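# Three arms load dated cartons into a flow lane

## Task

Place every carton in the flow lane, sorted by its date so the carton with the earliest date sits at the front of the lane.

## Robot and tools

Setup: three identical i2rt Big YAM arms, arm1, arm2 and arm3. Each has six revolute joints, a two-finger gripper and a wrist camera. Foot (base_link) positions in the scene frame, metres: arm1 (-1.399, -0.834, 0.768), arm2 (-0.549, -0.349, 0.753), arm3 (0.555, 0.297, 0.850). Each foot faces along its own +x, turned about z by its calibrated quaternion. The tables under the arms are at z=0.720. The hand reaches at most about 1.0 m from the joint1 axis. Two fixed room cameras, cam_a and cam_b, plus arm1_cam_wrist, arm2_cam_wrist and arm3_cam_wrist, all give 896x504 images.

Frame: one shared scene frame, origin on the floor, +z up, lengths in metres. Orientations are quaternions ordered w, x, y, z. The point called hand lies between the finger pads, roughly 1 cm behind the tips. The fingers point along the hand's +z axis and open and close along its y axis. hand_target is where the hand would be at the joint targets the drive currently holds.

Tool move: keys arm1, arm2, arm3 and cameras. Each arm key holds that arm's own object; an arm left out receives nothing new but may still be pushing toward an older target. Inside an arm's object:
- joints: absolute targets by name. joint1_rad -2.879..2.879 (turn about the foot, positive counter-clockwise seen from above, 0 along the foot's +x); joint2_rad 0..3.141 (shoulder, 0 = upper arm pointing back, positive lifts it up and forward); joint3_rad 0..3.019 (elbow, 0 = folded, positive opens); joint4_rad -1.692..1.57 (hand pitch, positive tilts fingers up); joint5_rad -1.57..1.57 (hand swing sideways, positive to the arm's right); joint6_rad -2.094..2.094 (hand roll, positive clockwise viewed from behind). Angles in radians. gripper_m 0..0.093 is the fingertip gap in metres, also absolute.
- target: one list of seven numbers [x, y, z, qw, qx, qy, qz], an absolute hand pose in the scene frame, in the same form as the printed hand line. The hand travels a straight line toward it starting from its hand_target. When target is given, joints may contain only gripper_m.
- speed: top speed of that straight path in m/s, 0.002..0.5, default 0.25; rotation is capped at twice that value in rad/s. Sending speed without target is refused.
All motions in one call start at once. All hand paths in one call finish together, paced by the slowest. A path needing more than 10 s is cut off short, and no call runs beyond 15 s. Paths ignore obstacles and other arms. The controller keeps each step within 100 mm and 20 degrees of the measured hand and uses damped inverse kinematics, so hands lag, drift off line, may overshoot the speed when the arm is near straight, and often finish a centimetre or more away. Joint-space moves can sweep the hand along wide curves. cameras: list of camera names or "all"; omitted or null means all, [] means none; an unknown name makes the call invalid.

Results: per arm joint_positions, joint_status, hand_status, hand, hand_target, Joint velocities (rad/s, gripper m/s; "within noise" means effectively still), joint torques in joint order (include arm weight; numbers 3 and 4 flip sign beyond ±28 N m), and on_its_own (uncommanded motion; "held at" is a target, not a reading). The move line lists each arm sent a motion with "done" or its worst status. off_target: stopped short, may still push. time_out: the arm could not finish; each joint keeps a nearby target and keeps pushing, send its reported position to relax it. "joint command not followed" or "pose unreachable": a self/other-arm clearance check blocked the motion; the arm may keep trying until given new targets. An arm under "as last shown" was not commanded and its lines repeat earlier values. The pictures line gives image order; frames can lag the state slightly. A call without action returns full state plus the scene number.

Gripper: with a firm hold the reading is up to about 0.005 m under the object width (some grippers read up to 0.002 m over). Closed on nothing it reads 0.000-0.003. Commanding about 0.005 m below the first-contact reading gives full force (about 50-64 N per pad); soft items crush more the lower the target. Open well above the reading to release.

wait: seconds 0..10 plus cameras; commands nothing, returns state and images. zoom_image: camera and region [x0, y0, x1, y1] in pixels from the top-left, no larger than 504x504, only for a camera included in the latest images. read_manual: section "licences" only; moves nothing. finished_scene: scene number; irreversible, so the cartons must already stay correctly ordered without help.

The scene keeps running while the operator thinks; arms hold their last command. Room-camera calibration is approximate (a few mm near image centre); wrist-camera poses depend on joint readings and can be worse.

Avoid: pushing two arms together hard, or closing one gripper on another arm's fingers (ends the scene); the clearance check can react too late and ignores fingers, gripper bodies and wrist cameras. Don't knock cartons off the work area or to the floor. Avoid drops, releasing a moving carton, slams and heavy pushing; the arms do not stop on contact. Long holding, stretching or pushing heats motors: a MOTOR HOT line warns at 85 °C, and at 100 °C the arm goes limp for 30-60 s or more (OVER-TEMPERATURE FAULT, keys read limit_stop_at_motor_heat; resend targets afterwards). Loose objects may occasionally get a brief push from outside.

Each tool is called after "Request:" by a JSON object that holds its "api" and its "payload".

## Session

I'll start by looking at the scene.

Request:
{"api": "move", "payload": {}}

Scene clock: 0.00 s.
Joint torques (N m): no reading
Heat: arm1: hottest joint1_rad 39 °C; arm2: hottest joint2_rad 40 °C; arm3: hottest joint1_rad 35 °C.
Joint velocities: within noise
arm1.joint_positions: joint1_rad=+0.194 joint2_rad=+0.304 joint3_rad=+1.546 joint4_rad=-1.590 joint5_rad=-0.074 joint6_rad=+0.225 gripper_m=+0.09396
arm1.joint_status: not commanded
arm1.hand: x=-1.3980 y=-0.8742 z=+1.3539 quat_wxyz=(-0.413, -0.697, -0.432, +0.395) (m; scene frame)
arm1.hand_target: x=-1.3971 y=-0.8712 z=+1.3606 quat_wxyz=(-0.419, -0.692, -0.430, +0.401) (m; scene frame)
arm1.hand_status: not commanded
arm2.joint_positions: joint1_rad=+0.324 joint2_rad=+0.267 joint3_rad=+1.656 joint4_rad=-1.577 joint5_rad=-0.025 joint6_rad=+0.557 gripper_m=+0.09396
arm2.joint_status: not commanded
arm2.hand: x=-0.5408 y=-0.3488 z=+1.3788 quat_wxyz=(+0.121, +0.719, -0.287, -0.622) (m; scene frame)
arm2.hand_target: x=-0.5353 y=-0.3500 z=+1.3818 quat_wxyz=(+0.122, +0.714, -0.285, -0.628) (m; scene frame)
arm2.hand_status: not commanded
arm3.joint_positions: joint1_rad=+0.466 joint2_rad=+0.542 joint3_rad=+1.486 joint4_rad=-1.413 joint5_rad=-0.179 joint6_rad=-0.503 gripper_m=+0.09396
arm3.joint_status: not commanded
arm3.hand: x=+0.5364 y=+0.1220 z=+1.4334 quat_wxyz=(-0.274, -0.490, -0.695, +0.450) (m; scene frame)
arm3.hand_target: x=+0.5374 y=+0.1259 z=+1.4420 quat_wxyz=(-0.277, -0.485, -0.691, +0.459) (m; scene frame)
arm3.hand_status: not commanded
pictures: arm1_cam_wrist, arm2_cam_wrist, arm3_cam_wrist, cam_a, cam_b

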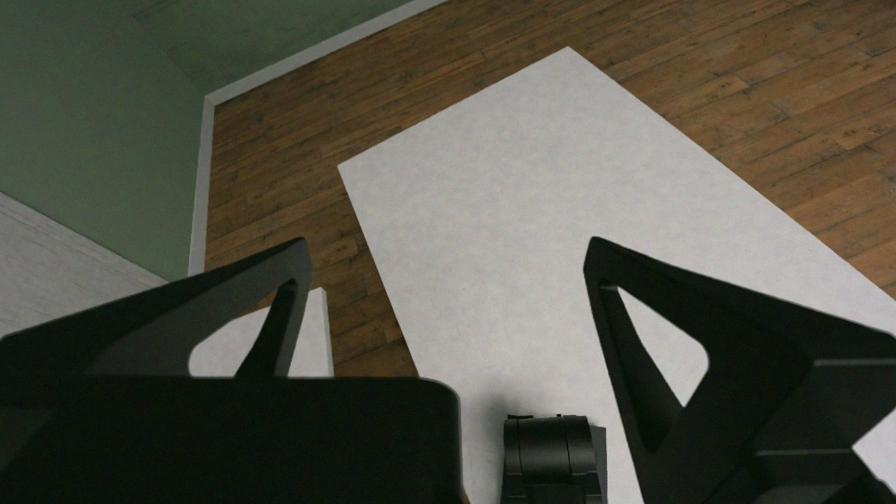

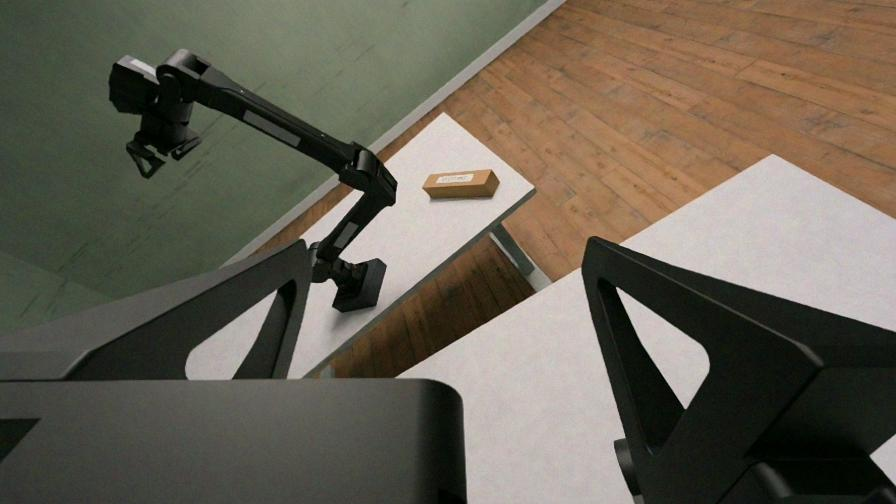

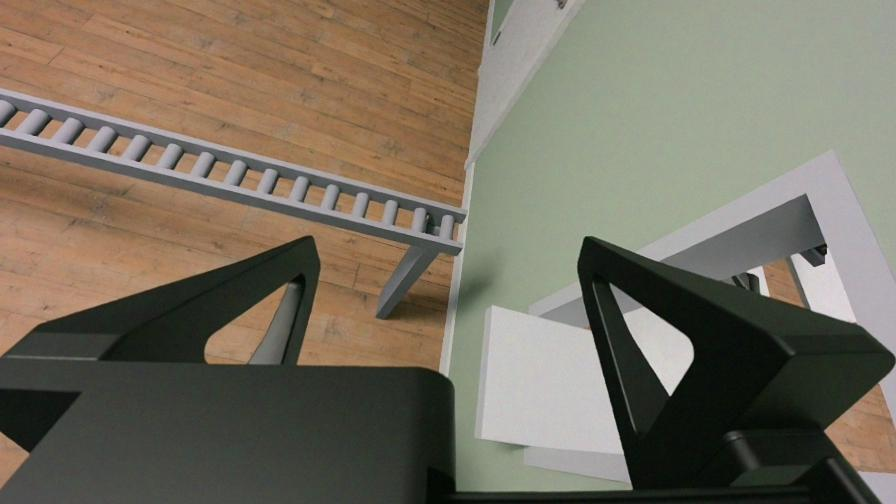

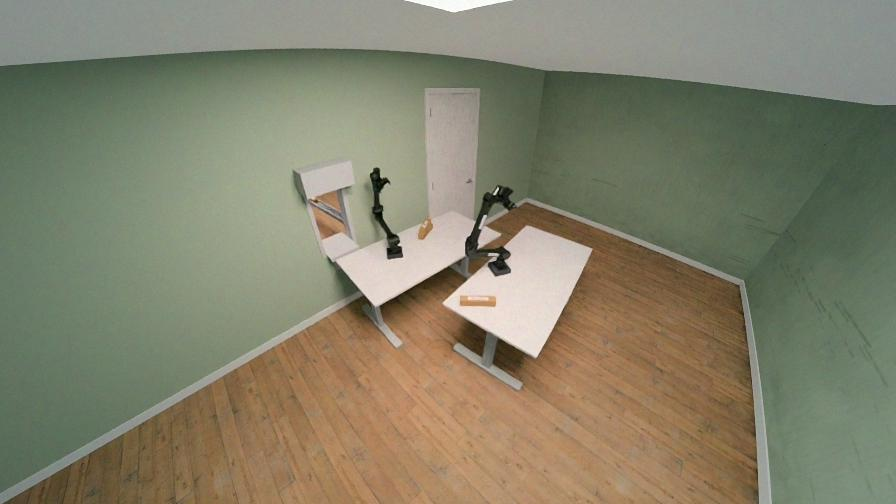

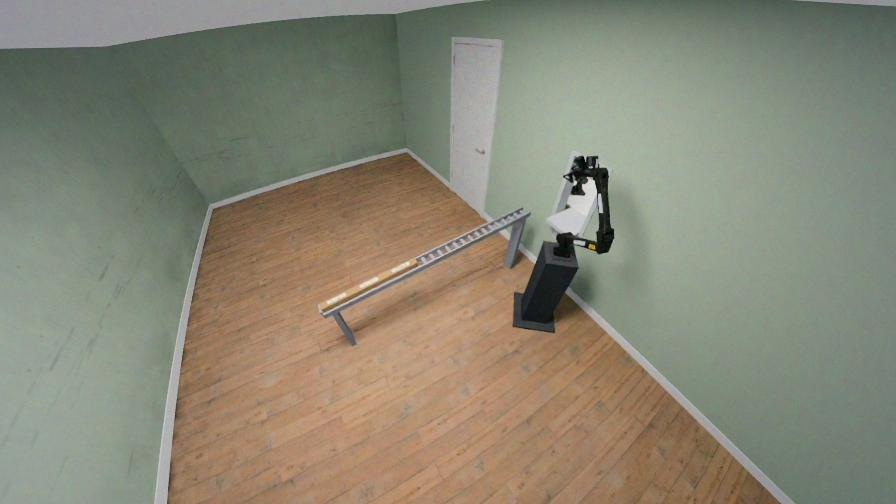

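Request:
{"api": "zoom_image", "payload": {"camera": "cam_a", "region": [280, 140, 620, 380]}}

Request:
{"api": "zoom_image", "payload": {"camera": "cam_b", "region": [300, 140, 640, 360]}}

Scaled by 1.482 from the camera's 896x504 image, which has a finer 1280x720 frame.

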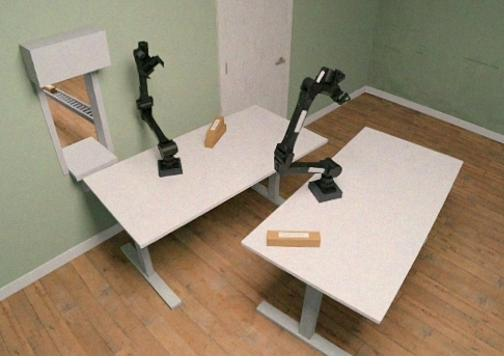

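Scaled by 1.482 from the camera's 896x504 image, which has a finer 1280x720 frame.

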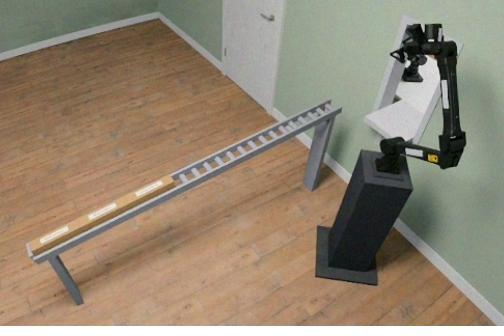

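Request:
{"api": "zoom_image", "payload": {"camera": "cam_b", "region": [310, 190, 540, 350]}}

Request:
{"api": "zoom_image", "payload": {"camera": "cam_b", "region": [310, 250, 430, 330]}}

Request:
{"api": "zoom_image", "payload": {"camera": "cam_a", "region": [450, 285, 510, 315]}}

Request:
{"api": "zoom_image", "payload": {"camera": "arm2_cam_wrist", "region": [410, 155, 510, 215]}}

Scaled by 2.191 from the camera's 896x504 image, which has a finer 1280x720 frame.

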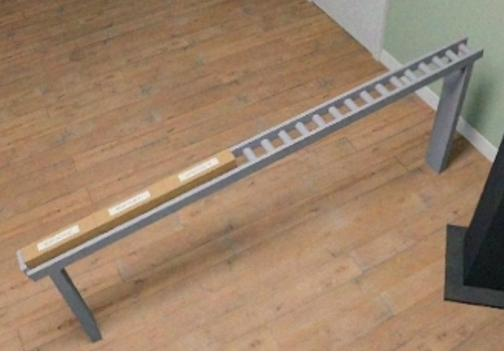

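Scaled by 4.200 from the camera's 896x504 image, which has a finer 1280x720 frame.

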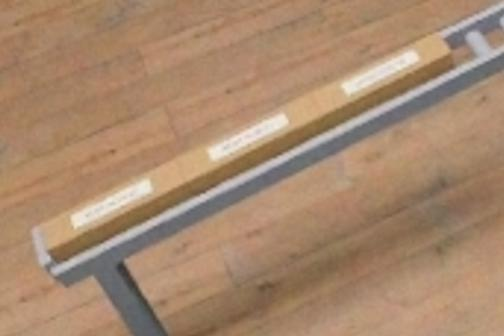

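Scaled by 8.400 from the camera's 896x504 image, which has a finer 1280x720 frame.

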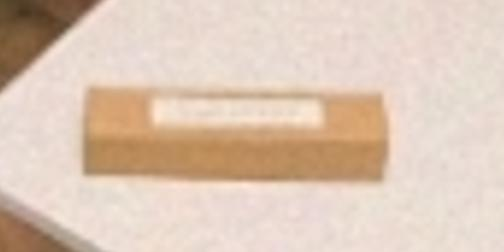

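Scaled by 5.040 from the camera's 896x504 image, which has a finer 1280x720 frame.

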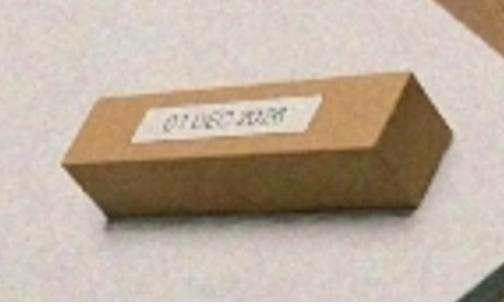

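Request:
{"api": "move", "payload": {"arm1": {"joints": {"joint1_rad": -2.39, "joint2_rad": 1.35, "joint3_rad": 1.6, "joint4_rad": -1.6, "joint5_rad": 0.0, "joint6_rad": 0.0}}, "arm2": {"joints": {"joint1_rad": 2.24, "joint2_rad": 1.35, "joint3_rad": 1.6, "joint4_rad": -1.6, "joint5_rad": 0.0, "joint6_rad": 0.0}}, "arm3": {"joints": {"joint1_rad": 1.75, "joint2_rad": 1.74, "joint3_rad": 1.452, "joint4_rad": -0.061, "joint5_rad": 0.0, "joint6_rad": 0.0}}}}

Scene clock: 138.27 s.
Joint torques (N m): arm1=[0.03 -12.51 10.92 0.2 -0.01 -0.04] | arm2=[0.38 -9.52 10.67 0.38 0.01 -0.11] | arm3=[-0.21 -23.18 13.56 2.35 0.07 0.12]
Heat: arm1: hottest joint1_rad 39 °C; arm2: hottest joint2_rad 41 °C; arm3: hottest joint3_rad 37 °C.
move: arm1 done; arm2 done; arm3 done
Joint velocities: within noise
arm1.joint_positions: joint1_rad=-2.379 joint2_rad=+1.359 joint3_rad=+1.577 joint4_rad=-1.592 joint5_rad=+0.002 joint6_rad=+0.007 gripper_m=+0.09399
arm1.joint_status: all done
arm1.hand: x=-1.5177 y=-0.4229 z=+1.1262 quat_wxyz=(+0.063, -0.793, +0.601, +0.079) (m; scene frame)
arm1.hand_target: x=-1.5136 y=-0.4224 z=+1.1391 quat_wxyz=(+0.070, -0.791, +0.601, +0.089) (m; scene frame)
arm1.hand_status: not commanded
arm2.joint_positions: joint1_rad=+2.233 joint2_rad=+1.351 joint3_rad=+1.595 joint4_rad=-1.591 joint5_rad=-0.001 joint6_rad=+0.009 gripper_m=+0.09398
arm2.joint_status: all done
arm2.hand: x=-0.4995 y=-0.7722 z=+1.1262 quat_wxyz=(+0.092, +0.661, +0.741, -0.075) (m; scene frame)
arm2.hand_target: x=-0.4971 y=-0.7702 z=+1.1280 quat_wxyz=(+0.090, +0.656, +0.746, -0.074) (m; scene frame)
arm2.hand_status: not commanded
arm3.joint_positions: joint1_rad=+1.756 joint2_rad=+1.738 joint3_rad=+1.438 joint4_rad=-0.077 joint5_rad=-0.001 joint6_rad=-0.008 gripper_m=+0.09397
arm3.joint_status: all done
arm3.hand: x=+1.1897 y=-0.0920 z=+1.1403 quat_wxyz=(-0.541, -0.221, -0.797, +0.154) (m; scene frame)
arm3.hand_target: x=+1.1909 y=-0.0986 z=+1.1511 quat_wxyz=(-0.553, -0.225, -0.787, +0.157) (m; scene frame)
arm3.hand_status: not commanded
pictures: arm1_cam_wrist, arm2_cam_wrist, arm3_cam_wrist, cam_a, cam_b
camera_calibration:
arm1_cam_wrist: T_world_to_cam=[[0.960087, 0.279039, -0.0192405, 1.60011], [0.256596, -0.85131, 0.457635, -0.488183], [0.111319, -0.444307, -0.888932, 1.10574], [0, 0, 0, 1]] pos_world=[-1.53407, -0.370803, 1.23712]
arm2_cam_wrist: T_world_to_cam=[[-0.993284, -0.115669, 0.00279196, -0.590591], [-0.107095, 0.928252, 0.356201, 0.270134], [-0.0437931, 0.35351, -0.934405, 1.4263], [0, 0, 0, 1]] pos_world=[-0.495233, -0.823276, 1.23817]
arm3_cam_wrist: T_world_to_cam=[[-0.521692, -0.85308, -0.00958294, 0.554], [-0.721308, 0.447051, -0.529018, 1.50434], [0.455579, -0.269073, -0.848556, 0.523909], [0, 0, 0, 1]] pos_world=[1.13543, -0.0589414, 1.2457]

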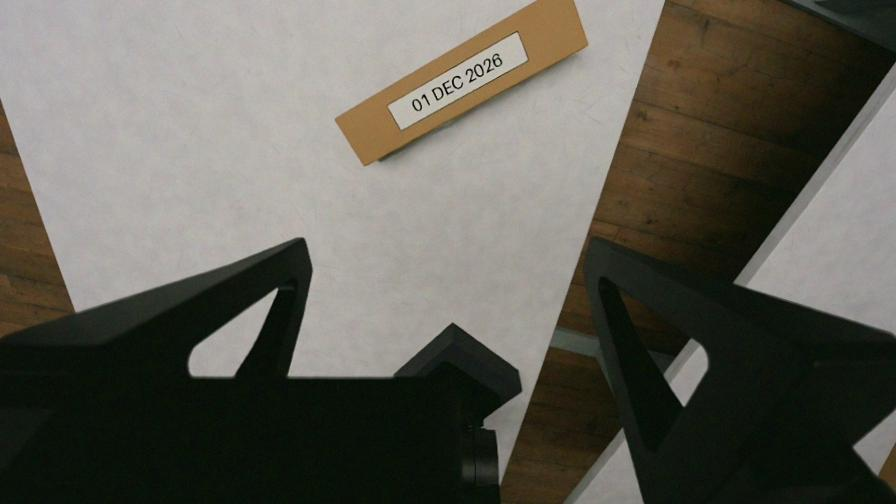

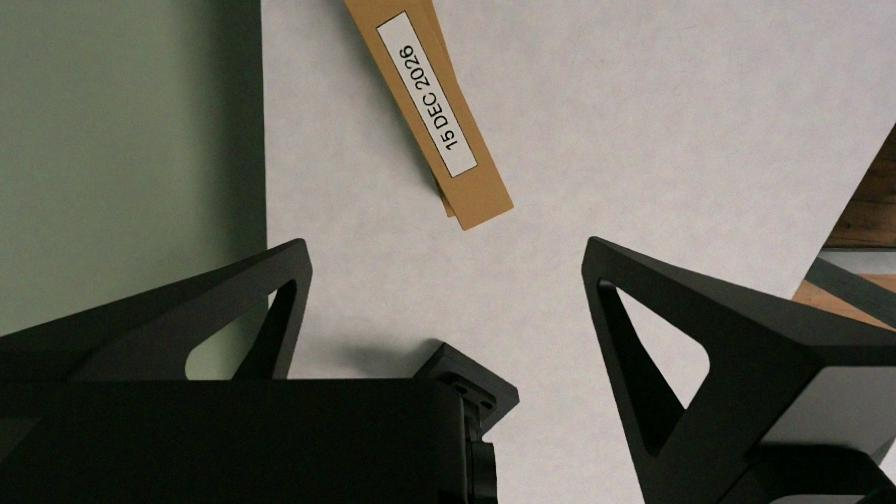

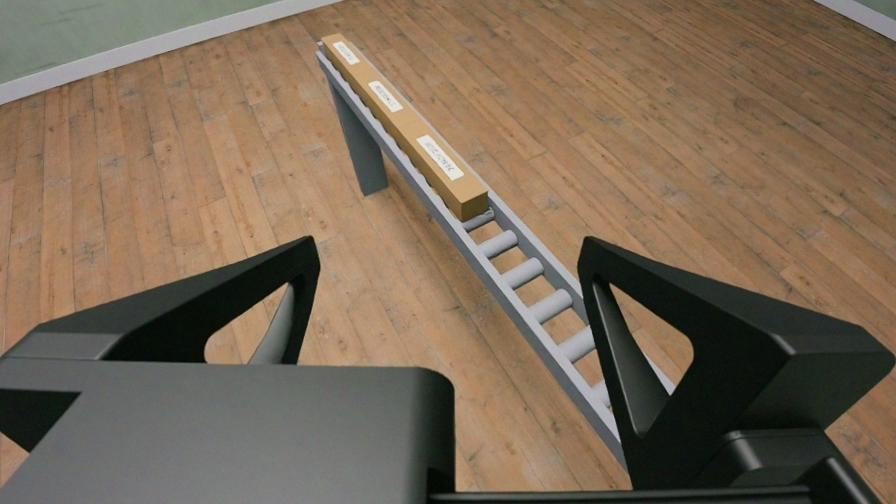

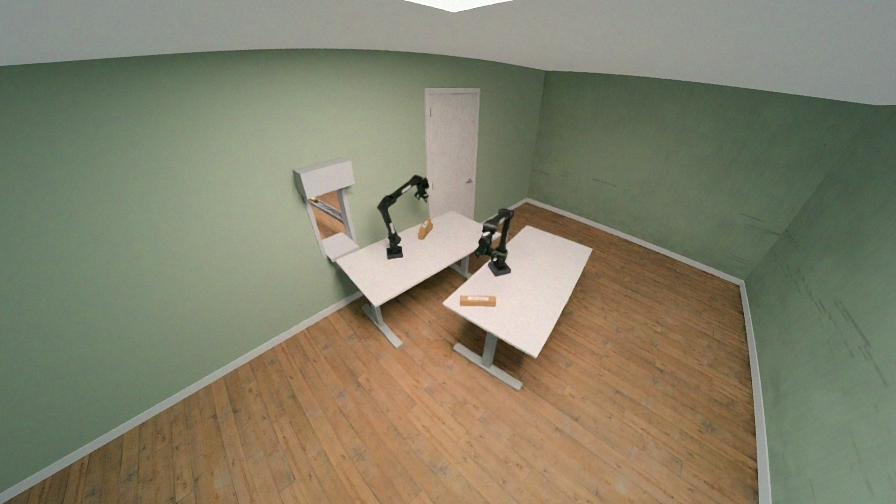

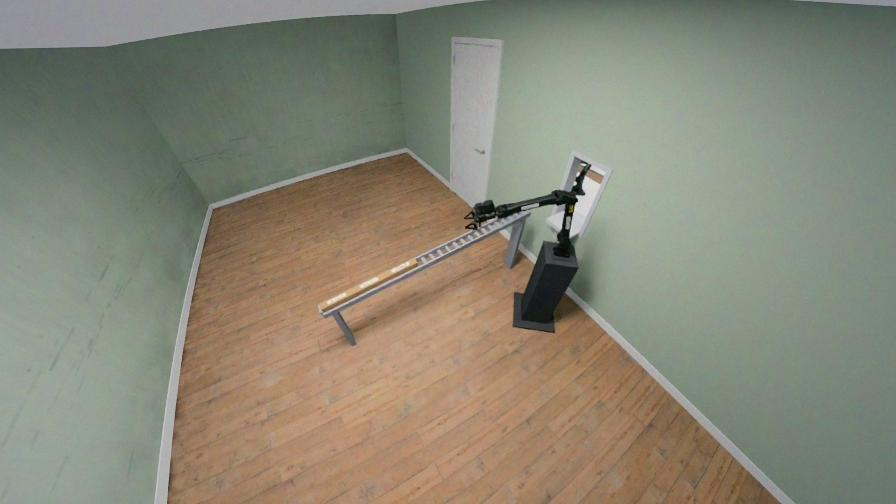

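Request:
{"api": "zoom_image", "payload": {"camera": "arm2_cam_wrist", "region": [300, 0, 560, 250]}}

Request:
{"api": "zoom_image", "payload": {"camera": "arm3_cam_wrist", "region": [310, 20, 510, 230]}}

Request:
{"api": "zoom_image", "payload": {"camera": "cam_a", "region": [400, 205, 460, 255]}}

Scaled by 1.938 from the camera's 896x504 image, which has a finer 1280x720 frame.

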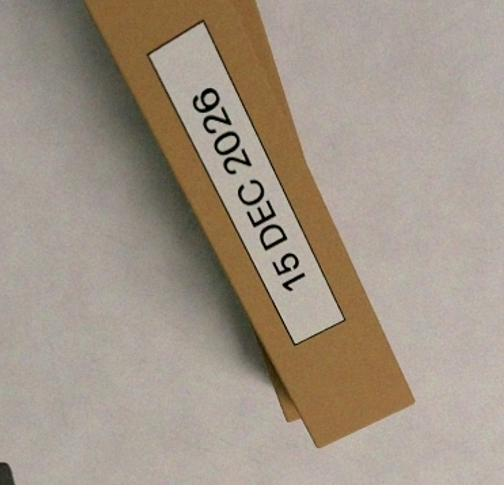

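Scaled by 2.400 from the camera's 896x504 image, which has a finer 1280x720 frame.

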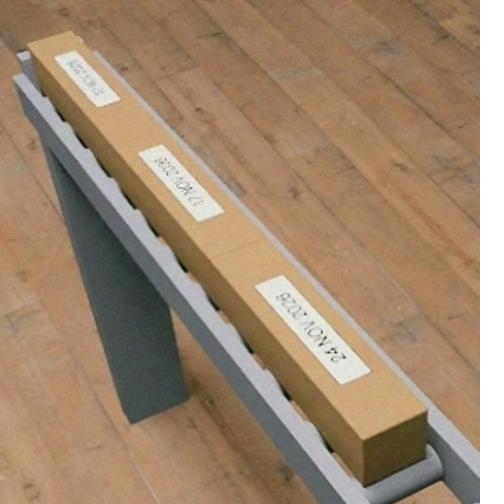

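Scaled by 8.400 from the camera's 896x504 image, which has a finer 1280x720 frame.

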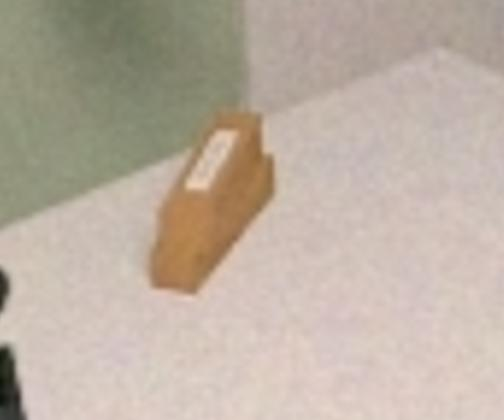

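Request:
{"api": "zoom_image", "payload": {"camera": "arm1_cam_wrist", "region": [310, 0, 610, 180]}}

Request:
{"api": "zoom_image", "payload": {"camera": "cam_a", "region": [280, 150, 380, 280]}}

Request:
{"api": "zoom_image", "payload": {"camera": "cam_b", "region": [510, 140, 620, 280]}}

Scaled by 1.680 from the camera's 896x504 image, which has a finer 1280x720 frame.

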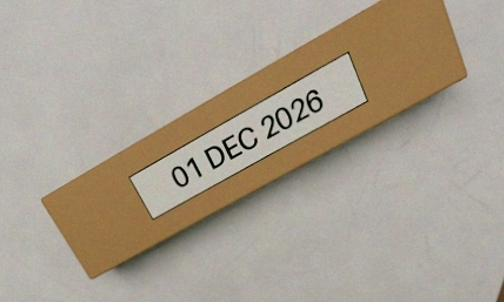

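Scaled by 3.877 from the camera's 896x504 image, which has a finer 1280x720 frame.

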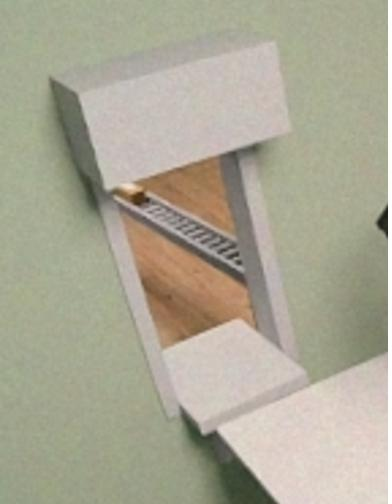

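Scaled by 3.600 from the camera's 896x504 image, which has a finer 1280x720 frame.

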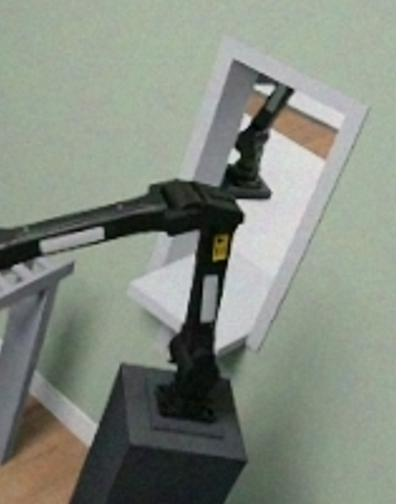

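Request:
{"api": "move", "payload": {"arm1": {"target": [-1.526, -0.405, 0.90, 0, -0.3746, 0.9272, 0]}, "arm2": {"target": [-0.478, -0.828, 0.92, 0, 0.4733, 0.8809, 0]}, "arm3": {"joints": {"joint1_rad": -0.26, "joint2_rad": 1.2, "joint3_rad": 1.6, "joint4_rad": -1.4, "joint5_rad": 0.0, "joint6_rad": 0.0}}}}

Scene clock: 227.30 s.
Joint torques (N m): arm1=[1.26 -13.74 8.59 0.51 0.11 0.1] | arm2=[0.73 -12.45 8.94 0.72 0.02 -0.12] | arm3=[-0.56 -12.75 12.62 0.9 0.02 0.13]
Heat: arm1: hottest joint3_rad 43 °C; arm2: hottest joint3_rad 46 °C; arm3: hottest joint3_rad 43 °C.
move: arm1 done; arm2 off_target; arm3 done
Joint velocities: within noise
arm1.joint_positions: joint1_rad=-2.379 joint2_rad=+1.569 joint3_rad=+1.214 joint4_rad=-1.232 joint5_rad=-0.003 joint6_rad=+1.081 gripper_m=+0.09399
arm1.joint_status: not commanded
arm1.hand: x=-1.5218 y=-0.4087 z=+0.9003 quat_wxyz=(+0.000, -0.376, +0.927, -0.006) (m; scene frame)
arm1.hand_target: x=-1.5261 y=-0.4051 z=+0.9001 quat_wxyz=(+0.000, -0.375, +0.927, +0.000) (m; scene frame)
arm1.hand_status: done (0.006 m and 0.7 deg from the pose sent, 0.227 m and 62.7 deg at the start)
arm2.joint_positions: joint1_rad=+2.251 joint2_rad=+1.635 joint3_rad=+1.408 joint4_rad=-1.339 joint5_rad=+0.006 joint6_rad=-0.421 gripper_m=+0.09398
arm2.joint_status: not commanded
arm2.hand: x=-0.4834 y=-0.8294 z=+0.9315 quat_wxyz=(+0.006, +0.483, +0.875, -0.006) (m; scene frame)
arm2.hand_target: x=-0.4782 y=-0.8278 z=+0.9202 quat_wxyz=(+0.000, +0.473, +0.881, +0.000) (m; scene frame)
arm2.hand_status: off_target (0.013 m and 1.6 deg from the pose sent, 0.215 m and 30.2 deg at the start)
arm3.joint_positions: joint1_rad=-0.252 joint2_rad=+1.212 joint3_rad=+1.588 joint4_rad=-1.391 joint5_rad=+0.000 joint6_rad=-0.007 gripper_m=+0.09399
arm3.joint_status: all done
arm3.hand: x=+0.1887 y=+0.0564 z=+1.2898 quat_wxyz=(-0.078, -0.920, -0.280, +0.262) (m; scene frame)
arm3.hand_target: x=+0.1906 y=+0.0620 z=+1.2991 quat_wxyz=(-0.080, -0.920, -0.273, +0.269) (m; scene frame)
arm3.hand_status: not commanded
pictures: arm1_cam_wrist, arm2_cam_wrist, arm3_cam_wrist, cam_a, cam_b
camera_calibration:
arm1_cam_wrist: T_world_to_cam=[[0.699668, -0.71433, -0.014044, 0.788707], [-0.54835, -0.549489, 0.630376, -1.62885], [-0.458014, -0.433354, -0.776163, -0.0517891], [0, 0, 0, 1]] pos_world=[-1.46874, -0.354083, 0.997671]
arm2_cam_wrist: T_world_to_cam=[[-0.843627, -0.536625, 0.0180547, -0.8716], [-0.439112, 0.708897, 0.551948, -0.130409], [-0.308988, 0.457711, -0.833683, 1.12974], [0, 0, 0, 1]] pos_world=[-0.443494, -0.892371, 1.02956]
arm3_cam_wrist: T_world_to_cam=[[-0.546672, 0.837313, -0.00751119, 0.0665055], [0.834048, 0.545292, 0.0837917, -0.294364], [0.0742557, 0.0395419, -0.996455, 1.39198], [0, 0, 0, 1]] pos_world=[0.178508, 0.0497867, 1.41221]

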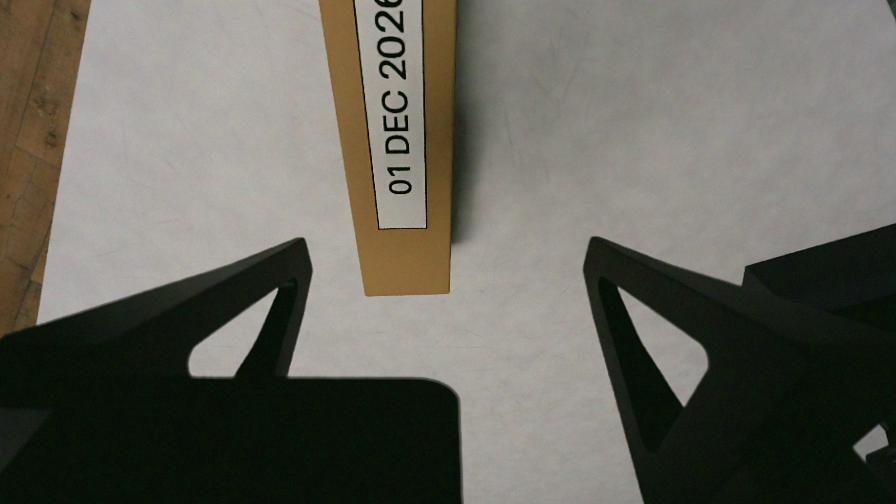

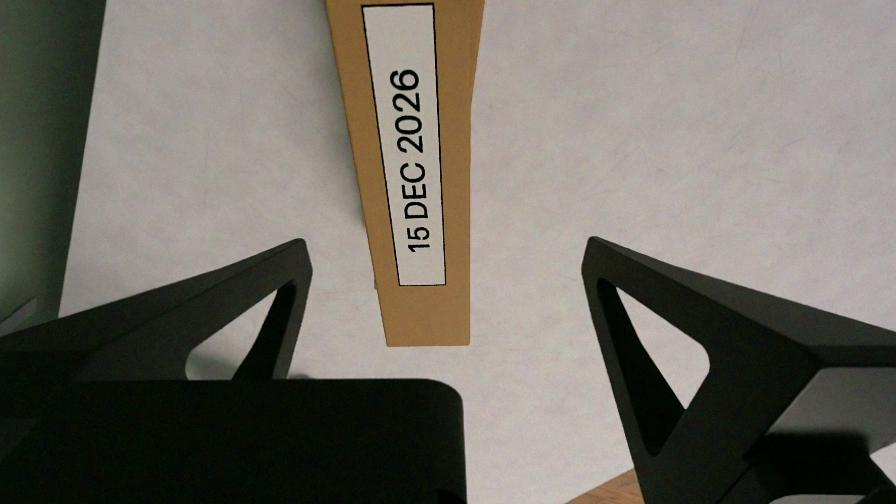

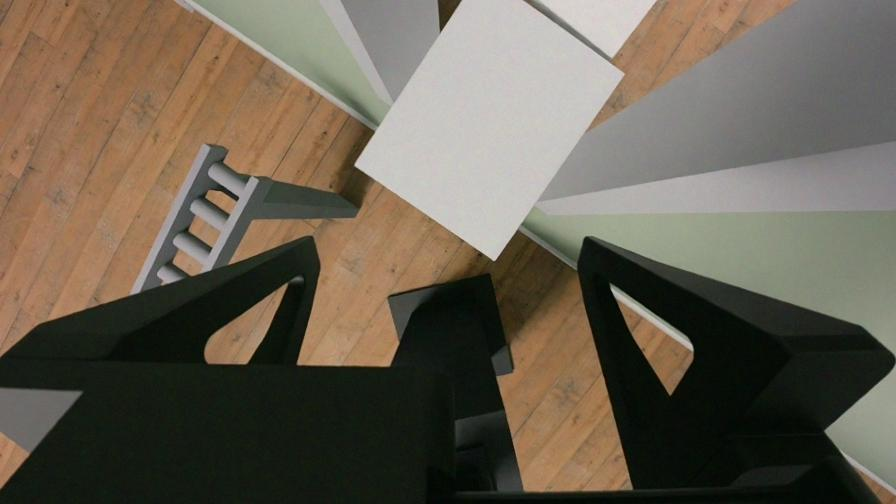

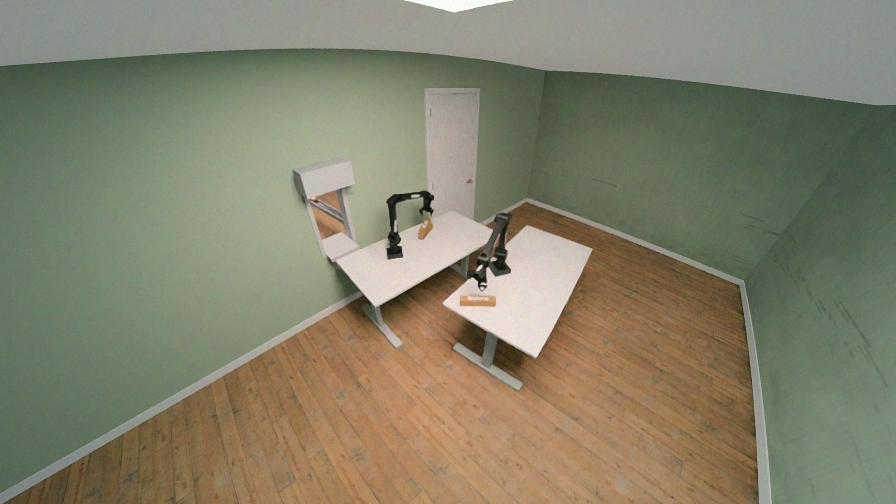

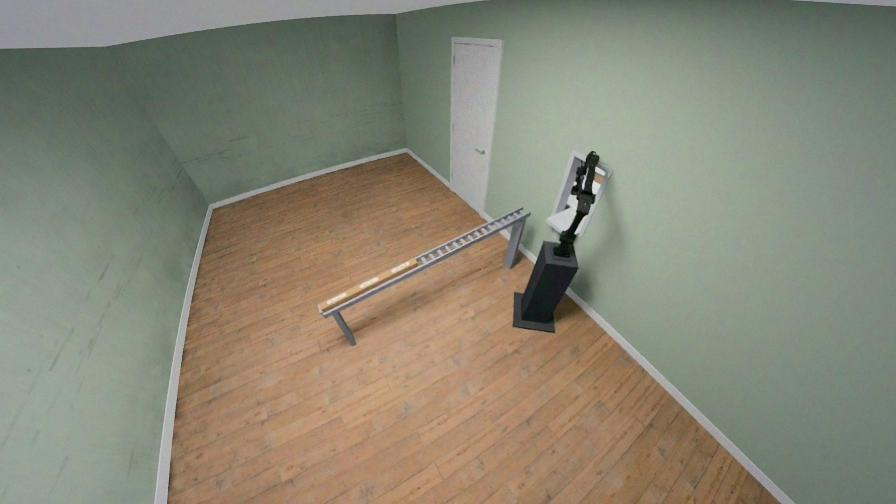

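Request:
{"api": "zoom_image", "payload": {"camera": "arm3_cam_wrist", "region": [330, 0, 680, 280]}}

Request:
{"api": "zoom_image", "payload": {"camera": "arm2_cam_wrist", "region": [280, 0, 620, 380]}}

Scaled by 1.440 from the camera's 896x504 image, which has a finer 1280x720 frame.

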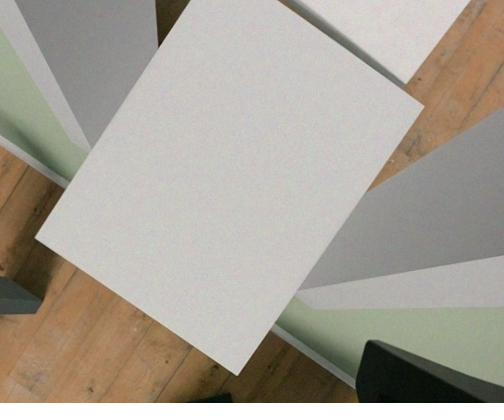

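Scaled by 1.326 from the camera's 896x504 image, which has a finer 1280x720 frame.

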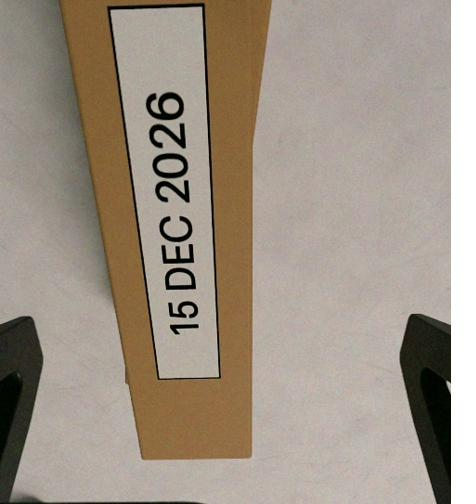

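Request:
{"api": "move", "payload": {"arm1": {"target": [-1.558, -0.393, 0.84, 0, -0.3746, 0.9272, 0]}, "arm2": {"target": [-0.470, -0.8115, 0.875, 0, 0.4733, 0.8809, 0]}, "cameras": ["arm1_cam_wrist", "arm2_cam_wrist"]}}

Scene clock: 263.40 s.
Joint torques (N m): arm1=[1.55 -14.8 8.4 0.47 0.13 0.15] | arm2=[0.62 -12.16 8.47 0.75 0 0.09] | arm3=[-0.5 -12.69 12.6 0.91 0.03 0.13]
Heat: arm1: hottest joint3_rad 41 °C; arm2: hottest joint3_rad 43 °C; arm3: hottest joint3_rad 41 °C.
move: arm1 done; arm2 off_target
Joint velocities: within noise
arm1.joint_positions: joint1_rad=-2.326 joint2_rad=+1.691 joint3_rad=+1.183 joint4_rad=-1.089 joint5_rad=-0.003 joint6_rad=+1.139 gripper_m=+0.09399
arm1.joint_status: not commanded
arm1.hand: x=-1.5504 y=-0.3980 z=+0.8364 quat_wxyz=(+0.000, -0.374, +0.927, -0.011) (m; scene frame)
arm1.hand_target: x=-1.5579 y=-0.3931 z=+0.8401 quat_wxyz=(+0.000, -0.375, +0.927, +0.000) (m; scene frame)
arm1.hand_status: done (0.010 m and 1.3 deg from the pose sent, 0.072 m and 0.7 deg at the start)
arm2.joint_positions: joint1_rad=+2.274 joint2_rad=+1.635 joint3_rad=+1.283 joint4_rad=-1.216 joint5_rad=+0.006 joint6_rad=-0.422 gripper_m=+0.09398
arm2.joint_status: not commanded
arm2.hand: x=-0.4740 y=-0.8148 z=+0.8859 quat_wxyz=(+0.006, +0.473, +0.881, -0.006) (m; scene frame)
arm2.hand_target: x=-0.4701 y=-0.8114 z=+0.8752 quat_wxyz=(+0.000, +0.473, +0.881, +0.000) (m; scene frame)
arm2.hand_status: off_target (0.012 m and 1.0 deg from the pose sent, 0.061 m and 1.6 deg at the start)
arm3: as last shown
pictures: arm1_cam_wrist, arm2_cam_wrist
camera_calibration:
arm1_cam_wrist: T_world_to_cam=[[0.696129, -0.717902, -0.00449777, 0.800599], [-0.553342, -0.54053, 0.63375, -1.60534], [-0.457402, -0.438683, -0.773525, -0.113276], [0, 0, 0, 1]] pos_world=[-1.49744, -0.342675, 0.933365]
arm2_cam_wrist: T_world_to_cam=[[-0.830718, -0.556394, 0.018259, -0.865171], [-0.455553, 0.698279, 0.552158, -0.128131], [-0.319967, 0.450369, -0.83354, 1.07663], [0, 0, 0, 1]] pos_world=[-0.432597, -0.876787, 0.983961]

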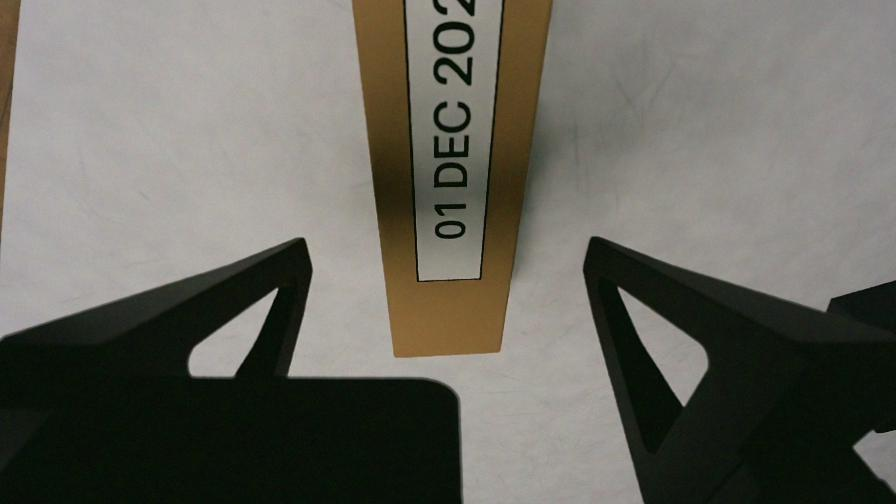

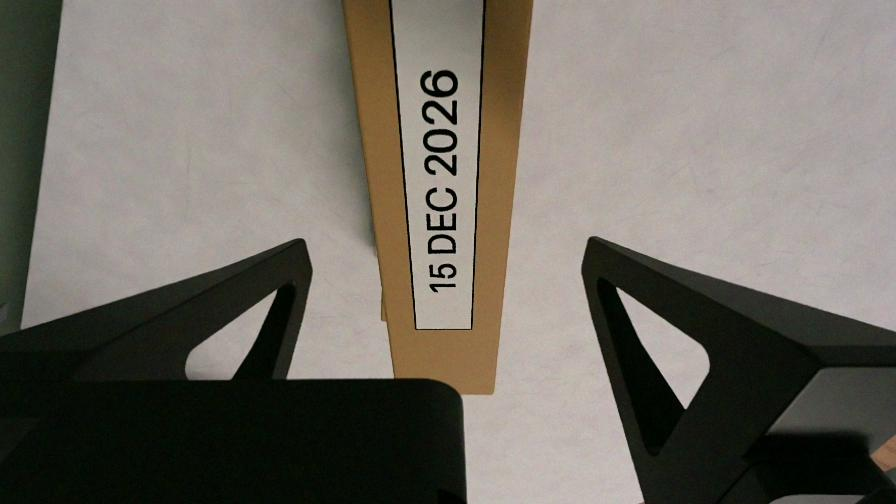

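Request:
{"api": "move", "payload": {"arm1": {"target": [-1.563, -0.397, 0.750, 0, -0.3746, 0.9272, 0], "speed": 0.15}, "arm2": {"target": [-0.473, -0.8105, 0.790, 0, 0.4733, 0.8809, 0], "speed": 0.15}, "cameras": ["arm1_cam_wrist", "arm2_cam_wrist"]}}

Scene clock: 271.57 s.
Joint torques (N m): arm1=[2.02 -15.68 6.8 0.49 0.13 0.12] | arm2=[0.15 -12.4 7.76 0.76 0.01 0.02] | arm3=[-0.62 -12.69 12.59 0.9 0.02 0.13]
Heat: arm1: hottest joint3_rad 41 °C; arm2: hottest joint3_rad 43 °C; arm3: hottest joint3_rad 41 °C.
move: arm1 done; arm2 done
Joint velocities: within noise
arm1.joint_positions: joint1_rad=-2.317 joint2_rad=+1.820 joint3_rad=+1.091 joint4_rad=-0.860 joint5_rad=-0.003 joint6_rad=+1.153 gripper_m=+0.09399
arm1.joint_status: not commanded
arm1.hand: x=-1.5539 y=-0.3994 z=+0.7500 quat_wxyz=(+0.000, -0.371, +0.929, -0.007) (m; scene frame)
arm1.hand_target: x=-1.5630 y=-0.3972 z=+0.7500 quat_wxyz=(+0.000, -0.375, +0.927, +0.000) (m; scene frame)
arm1.hand_status: done (0.009 m and 0.9 deg from the pose sent, 0.087 m and 1.3 deg at the start)
arm2.joint_positions: joint1_rad=+2.274 joint2_rad=+1.732 joint3_rad=+1.160 joint4_rad=-0.997 joint5_rad=+0.006 joint6_rad=-0.422 gripper_m=+0.09398
arm2.joint_status: not commanded
arm2.hand: x=-0.4735 y=-0.8136 z=+0.7999 quat_wxyz=(+0.005, +0.473, +0.881, -0.005) (m; scene frame)
arm2.hand_target: x=-0.4730 y=-0.8103 z=+0.7902 quat_wxyz=(+0.000, +0.473, +0.881, +0.000) (m; scene frame)
arm2.hand_status: done (0.010 m and 0.8 deg from the pose sent, 0.096 m and 1.0 deg at the start)
arm3: as last shown
pictures: arm1_cam_wrist, arm2_cam_wrist
camera_calibration:
arm1_cam_wrist: T_world_to_cam=[[0.692286, -0.721523, -0.0119834, 0.799838], [-0.554658, -0.542659, 0.630774, -1.55386], [-0.461621, -0.43003, -0.775874, -0.183601], [0, 0, 0, 1]] pos_world=[-1.50033, -0.34507, 0.847269]
arm2_cam_wrist: T_world_to_cam=[[-0.830686, -0.556471, 0.0173454, -0.861914], [-0.455355, 0.697008, 0.553925, -0.0835511], [-0.320333, 0.452239, -0.832386, 1.00498], [0, 0, 0, 1]] pos_world=[-0.432097, -0.875885, 0.897762]

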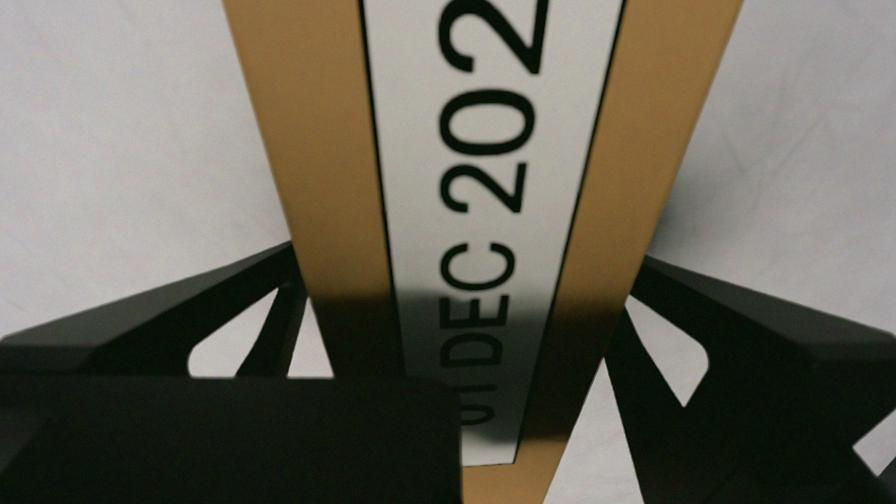

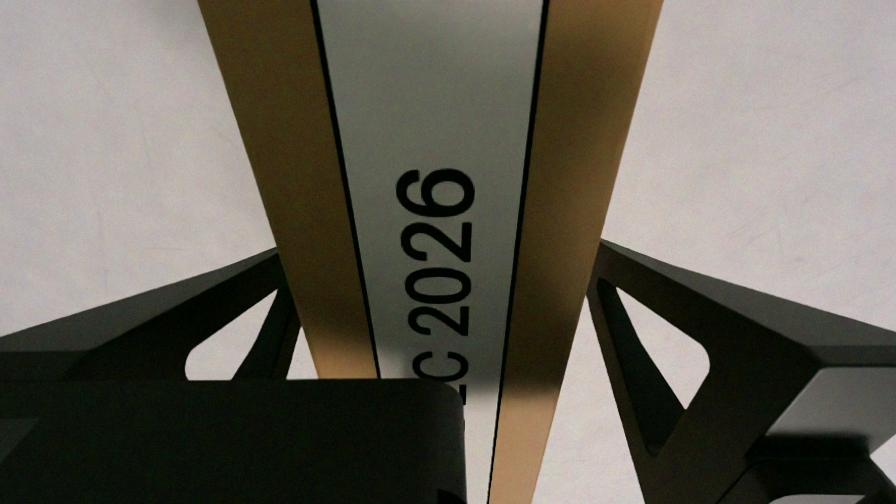

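Request:
{"api": "move", "payload": {"arm1": {"joints": {"gripper_m": 0.057}}, "arm2": {"joints": {"gripper_m": 0.057}}, "cameras": ["arm1_cam_wrist", "arm2_cam_wrist"]}}

Scene clock: 276.43 s.
Joint torques (N m): arm1=[2.02 -15.62 6.87 0.49 0.12 0.11] | arm2=[0.15 -12.51 7.84 0.75 0.03 0.02] | arm3=[-0.62 -12.51 12.6 0.91 0.01 0.13]
Heat: arm1: hottest joint3_rad 41 °C; arm2: hottest joint2_rad 42 °C; arm3: hottest joint3_rad 41 °C.
move: arm1 off_target; arm2 off_target
Joint velocities: within noise
arm1.joint_positions: joint1_rad=-2.317 joint2_rad=+1.820 joint3_rad=+1.090 joint4_rad=-0.860 joint5_rad=-0.003 joint6_rad=+1.156 gripper_m=+0.06072
arm1.joint_status: gripper_m off_target (ended at +0.06074, target +0.05700)
arm1.hand: x=-1.5538 y=-0.3996 z=+0.7499 quat_wxyz=(+0.000, -0.370, +0.929, -0.007) (m; scene frame)
arm1.hand_target: x=-1.5630 y=-0.3972 z=+0.7500 quat_wxyz=(+0.000, -0.375, +0.927, +0.000) (m; scene frame)
arm1.hand_status: not commanded
arm2.joint_positions: joint1_rad=+2.274 joint2_rad=+1.732 joint3_rad=+1.160 joint4_rad=-0.997 joint5_rad=+0.005 joint6_rad=-0.422 gripper_m=+0.06087
arm2.joint_status: gripper_m off_target (ended at +0.06089, target +0.05700)
arm2.hand: x=-0.4734 y=-0.8136 z=+0.7999 quat_wxyz=(+0.005, +0.473, +0.881, -0.005) (m; scene frame)
arm2.hand_target: x=-0.4730 y=-0.8103 z=+0.7902 quat_wxyz=(+0.000, +0.473, +0.881, +0.000) (m; scene frame)
arm2.hand_status: not commanded
arm3: as last shown
pictures: arm1_cam_wrist, arm2_cam_wrist
camera_calibration:
arm1_cam_wrist: T_world_to_cam=[[0.690382, -0.723351, -0.0116382, 0.795703], [-0.556159, -0.540961, 0.630911, -1.55563], [-0.462666, -0.429097, -0.775768, -0.185049], [0, 0, 0, 1]] pos_world=[-1.50013, -0.345367, 0.847169]
arm2_cam_wrist: T_world_to_cam=[[-0.830686, -0.556495, 0.0165535, -0.861225], [-0.45583, 0.696893, 0.553677, -0.0836891], [-0.319654, 0.452386, -0.832567, 1.00565], [0, 0, 0, 1]] pos_world=[-0.432096, -0.875885, 0.897861]

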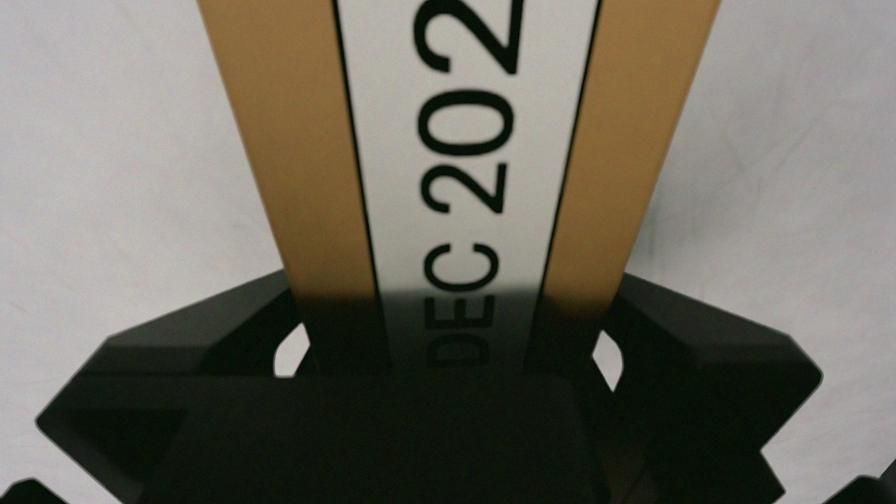

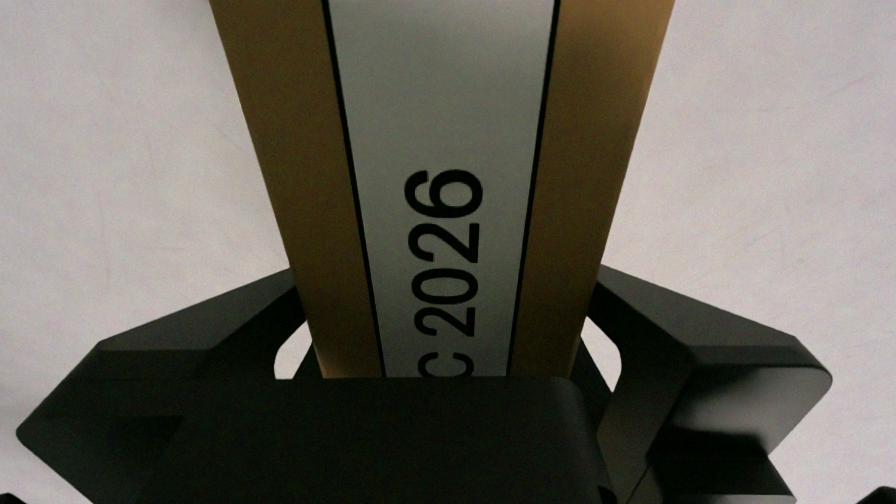

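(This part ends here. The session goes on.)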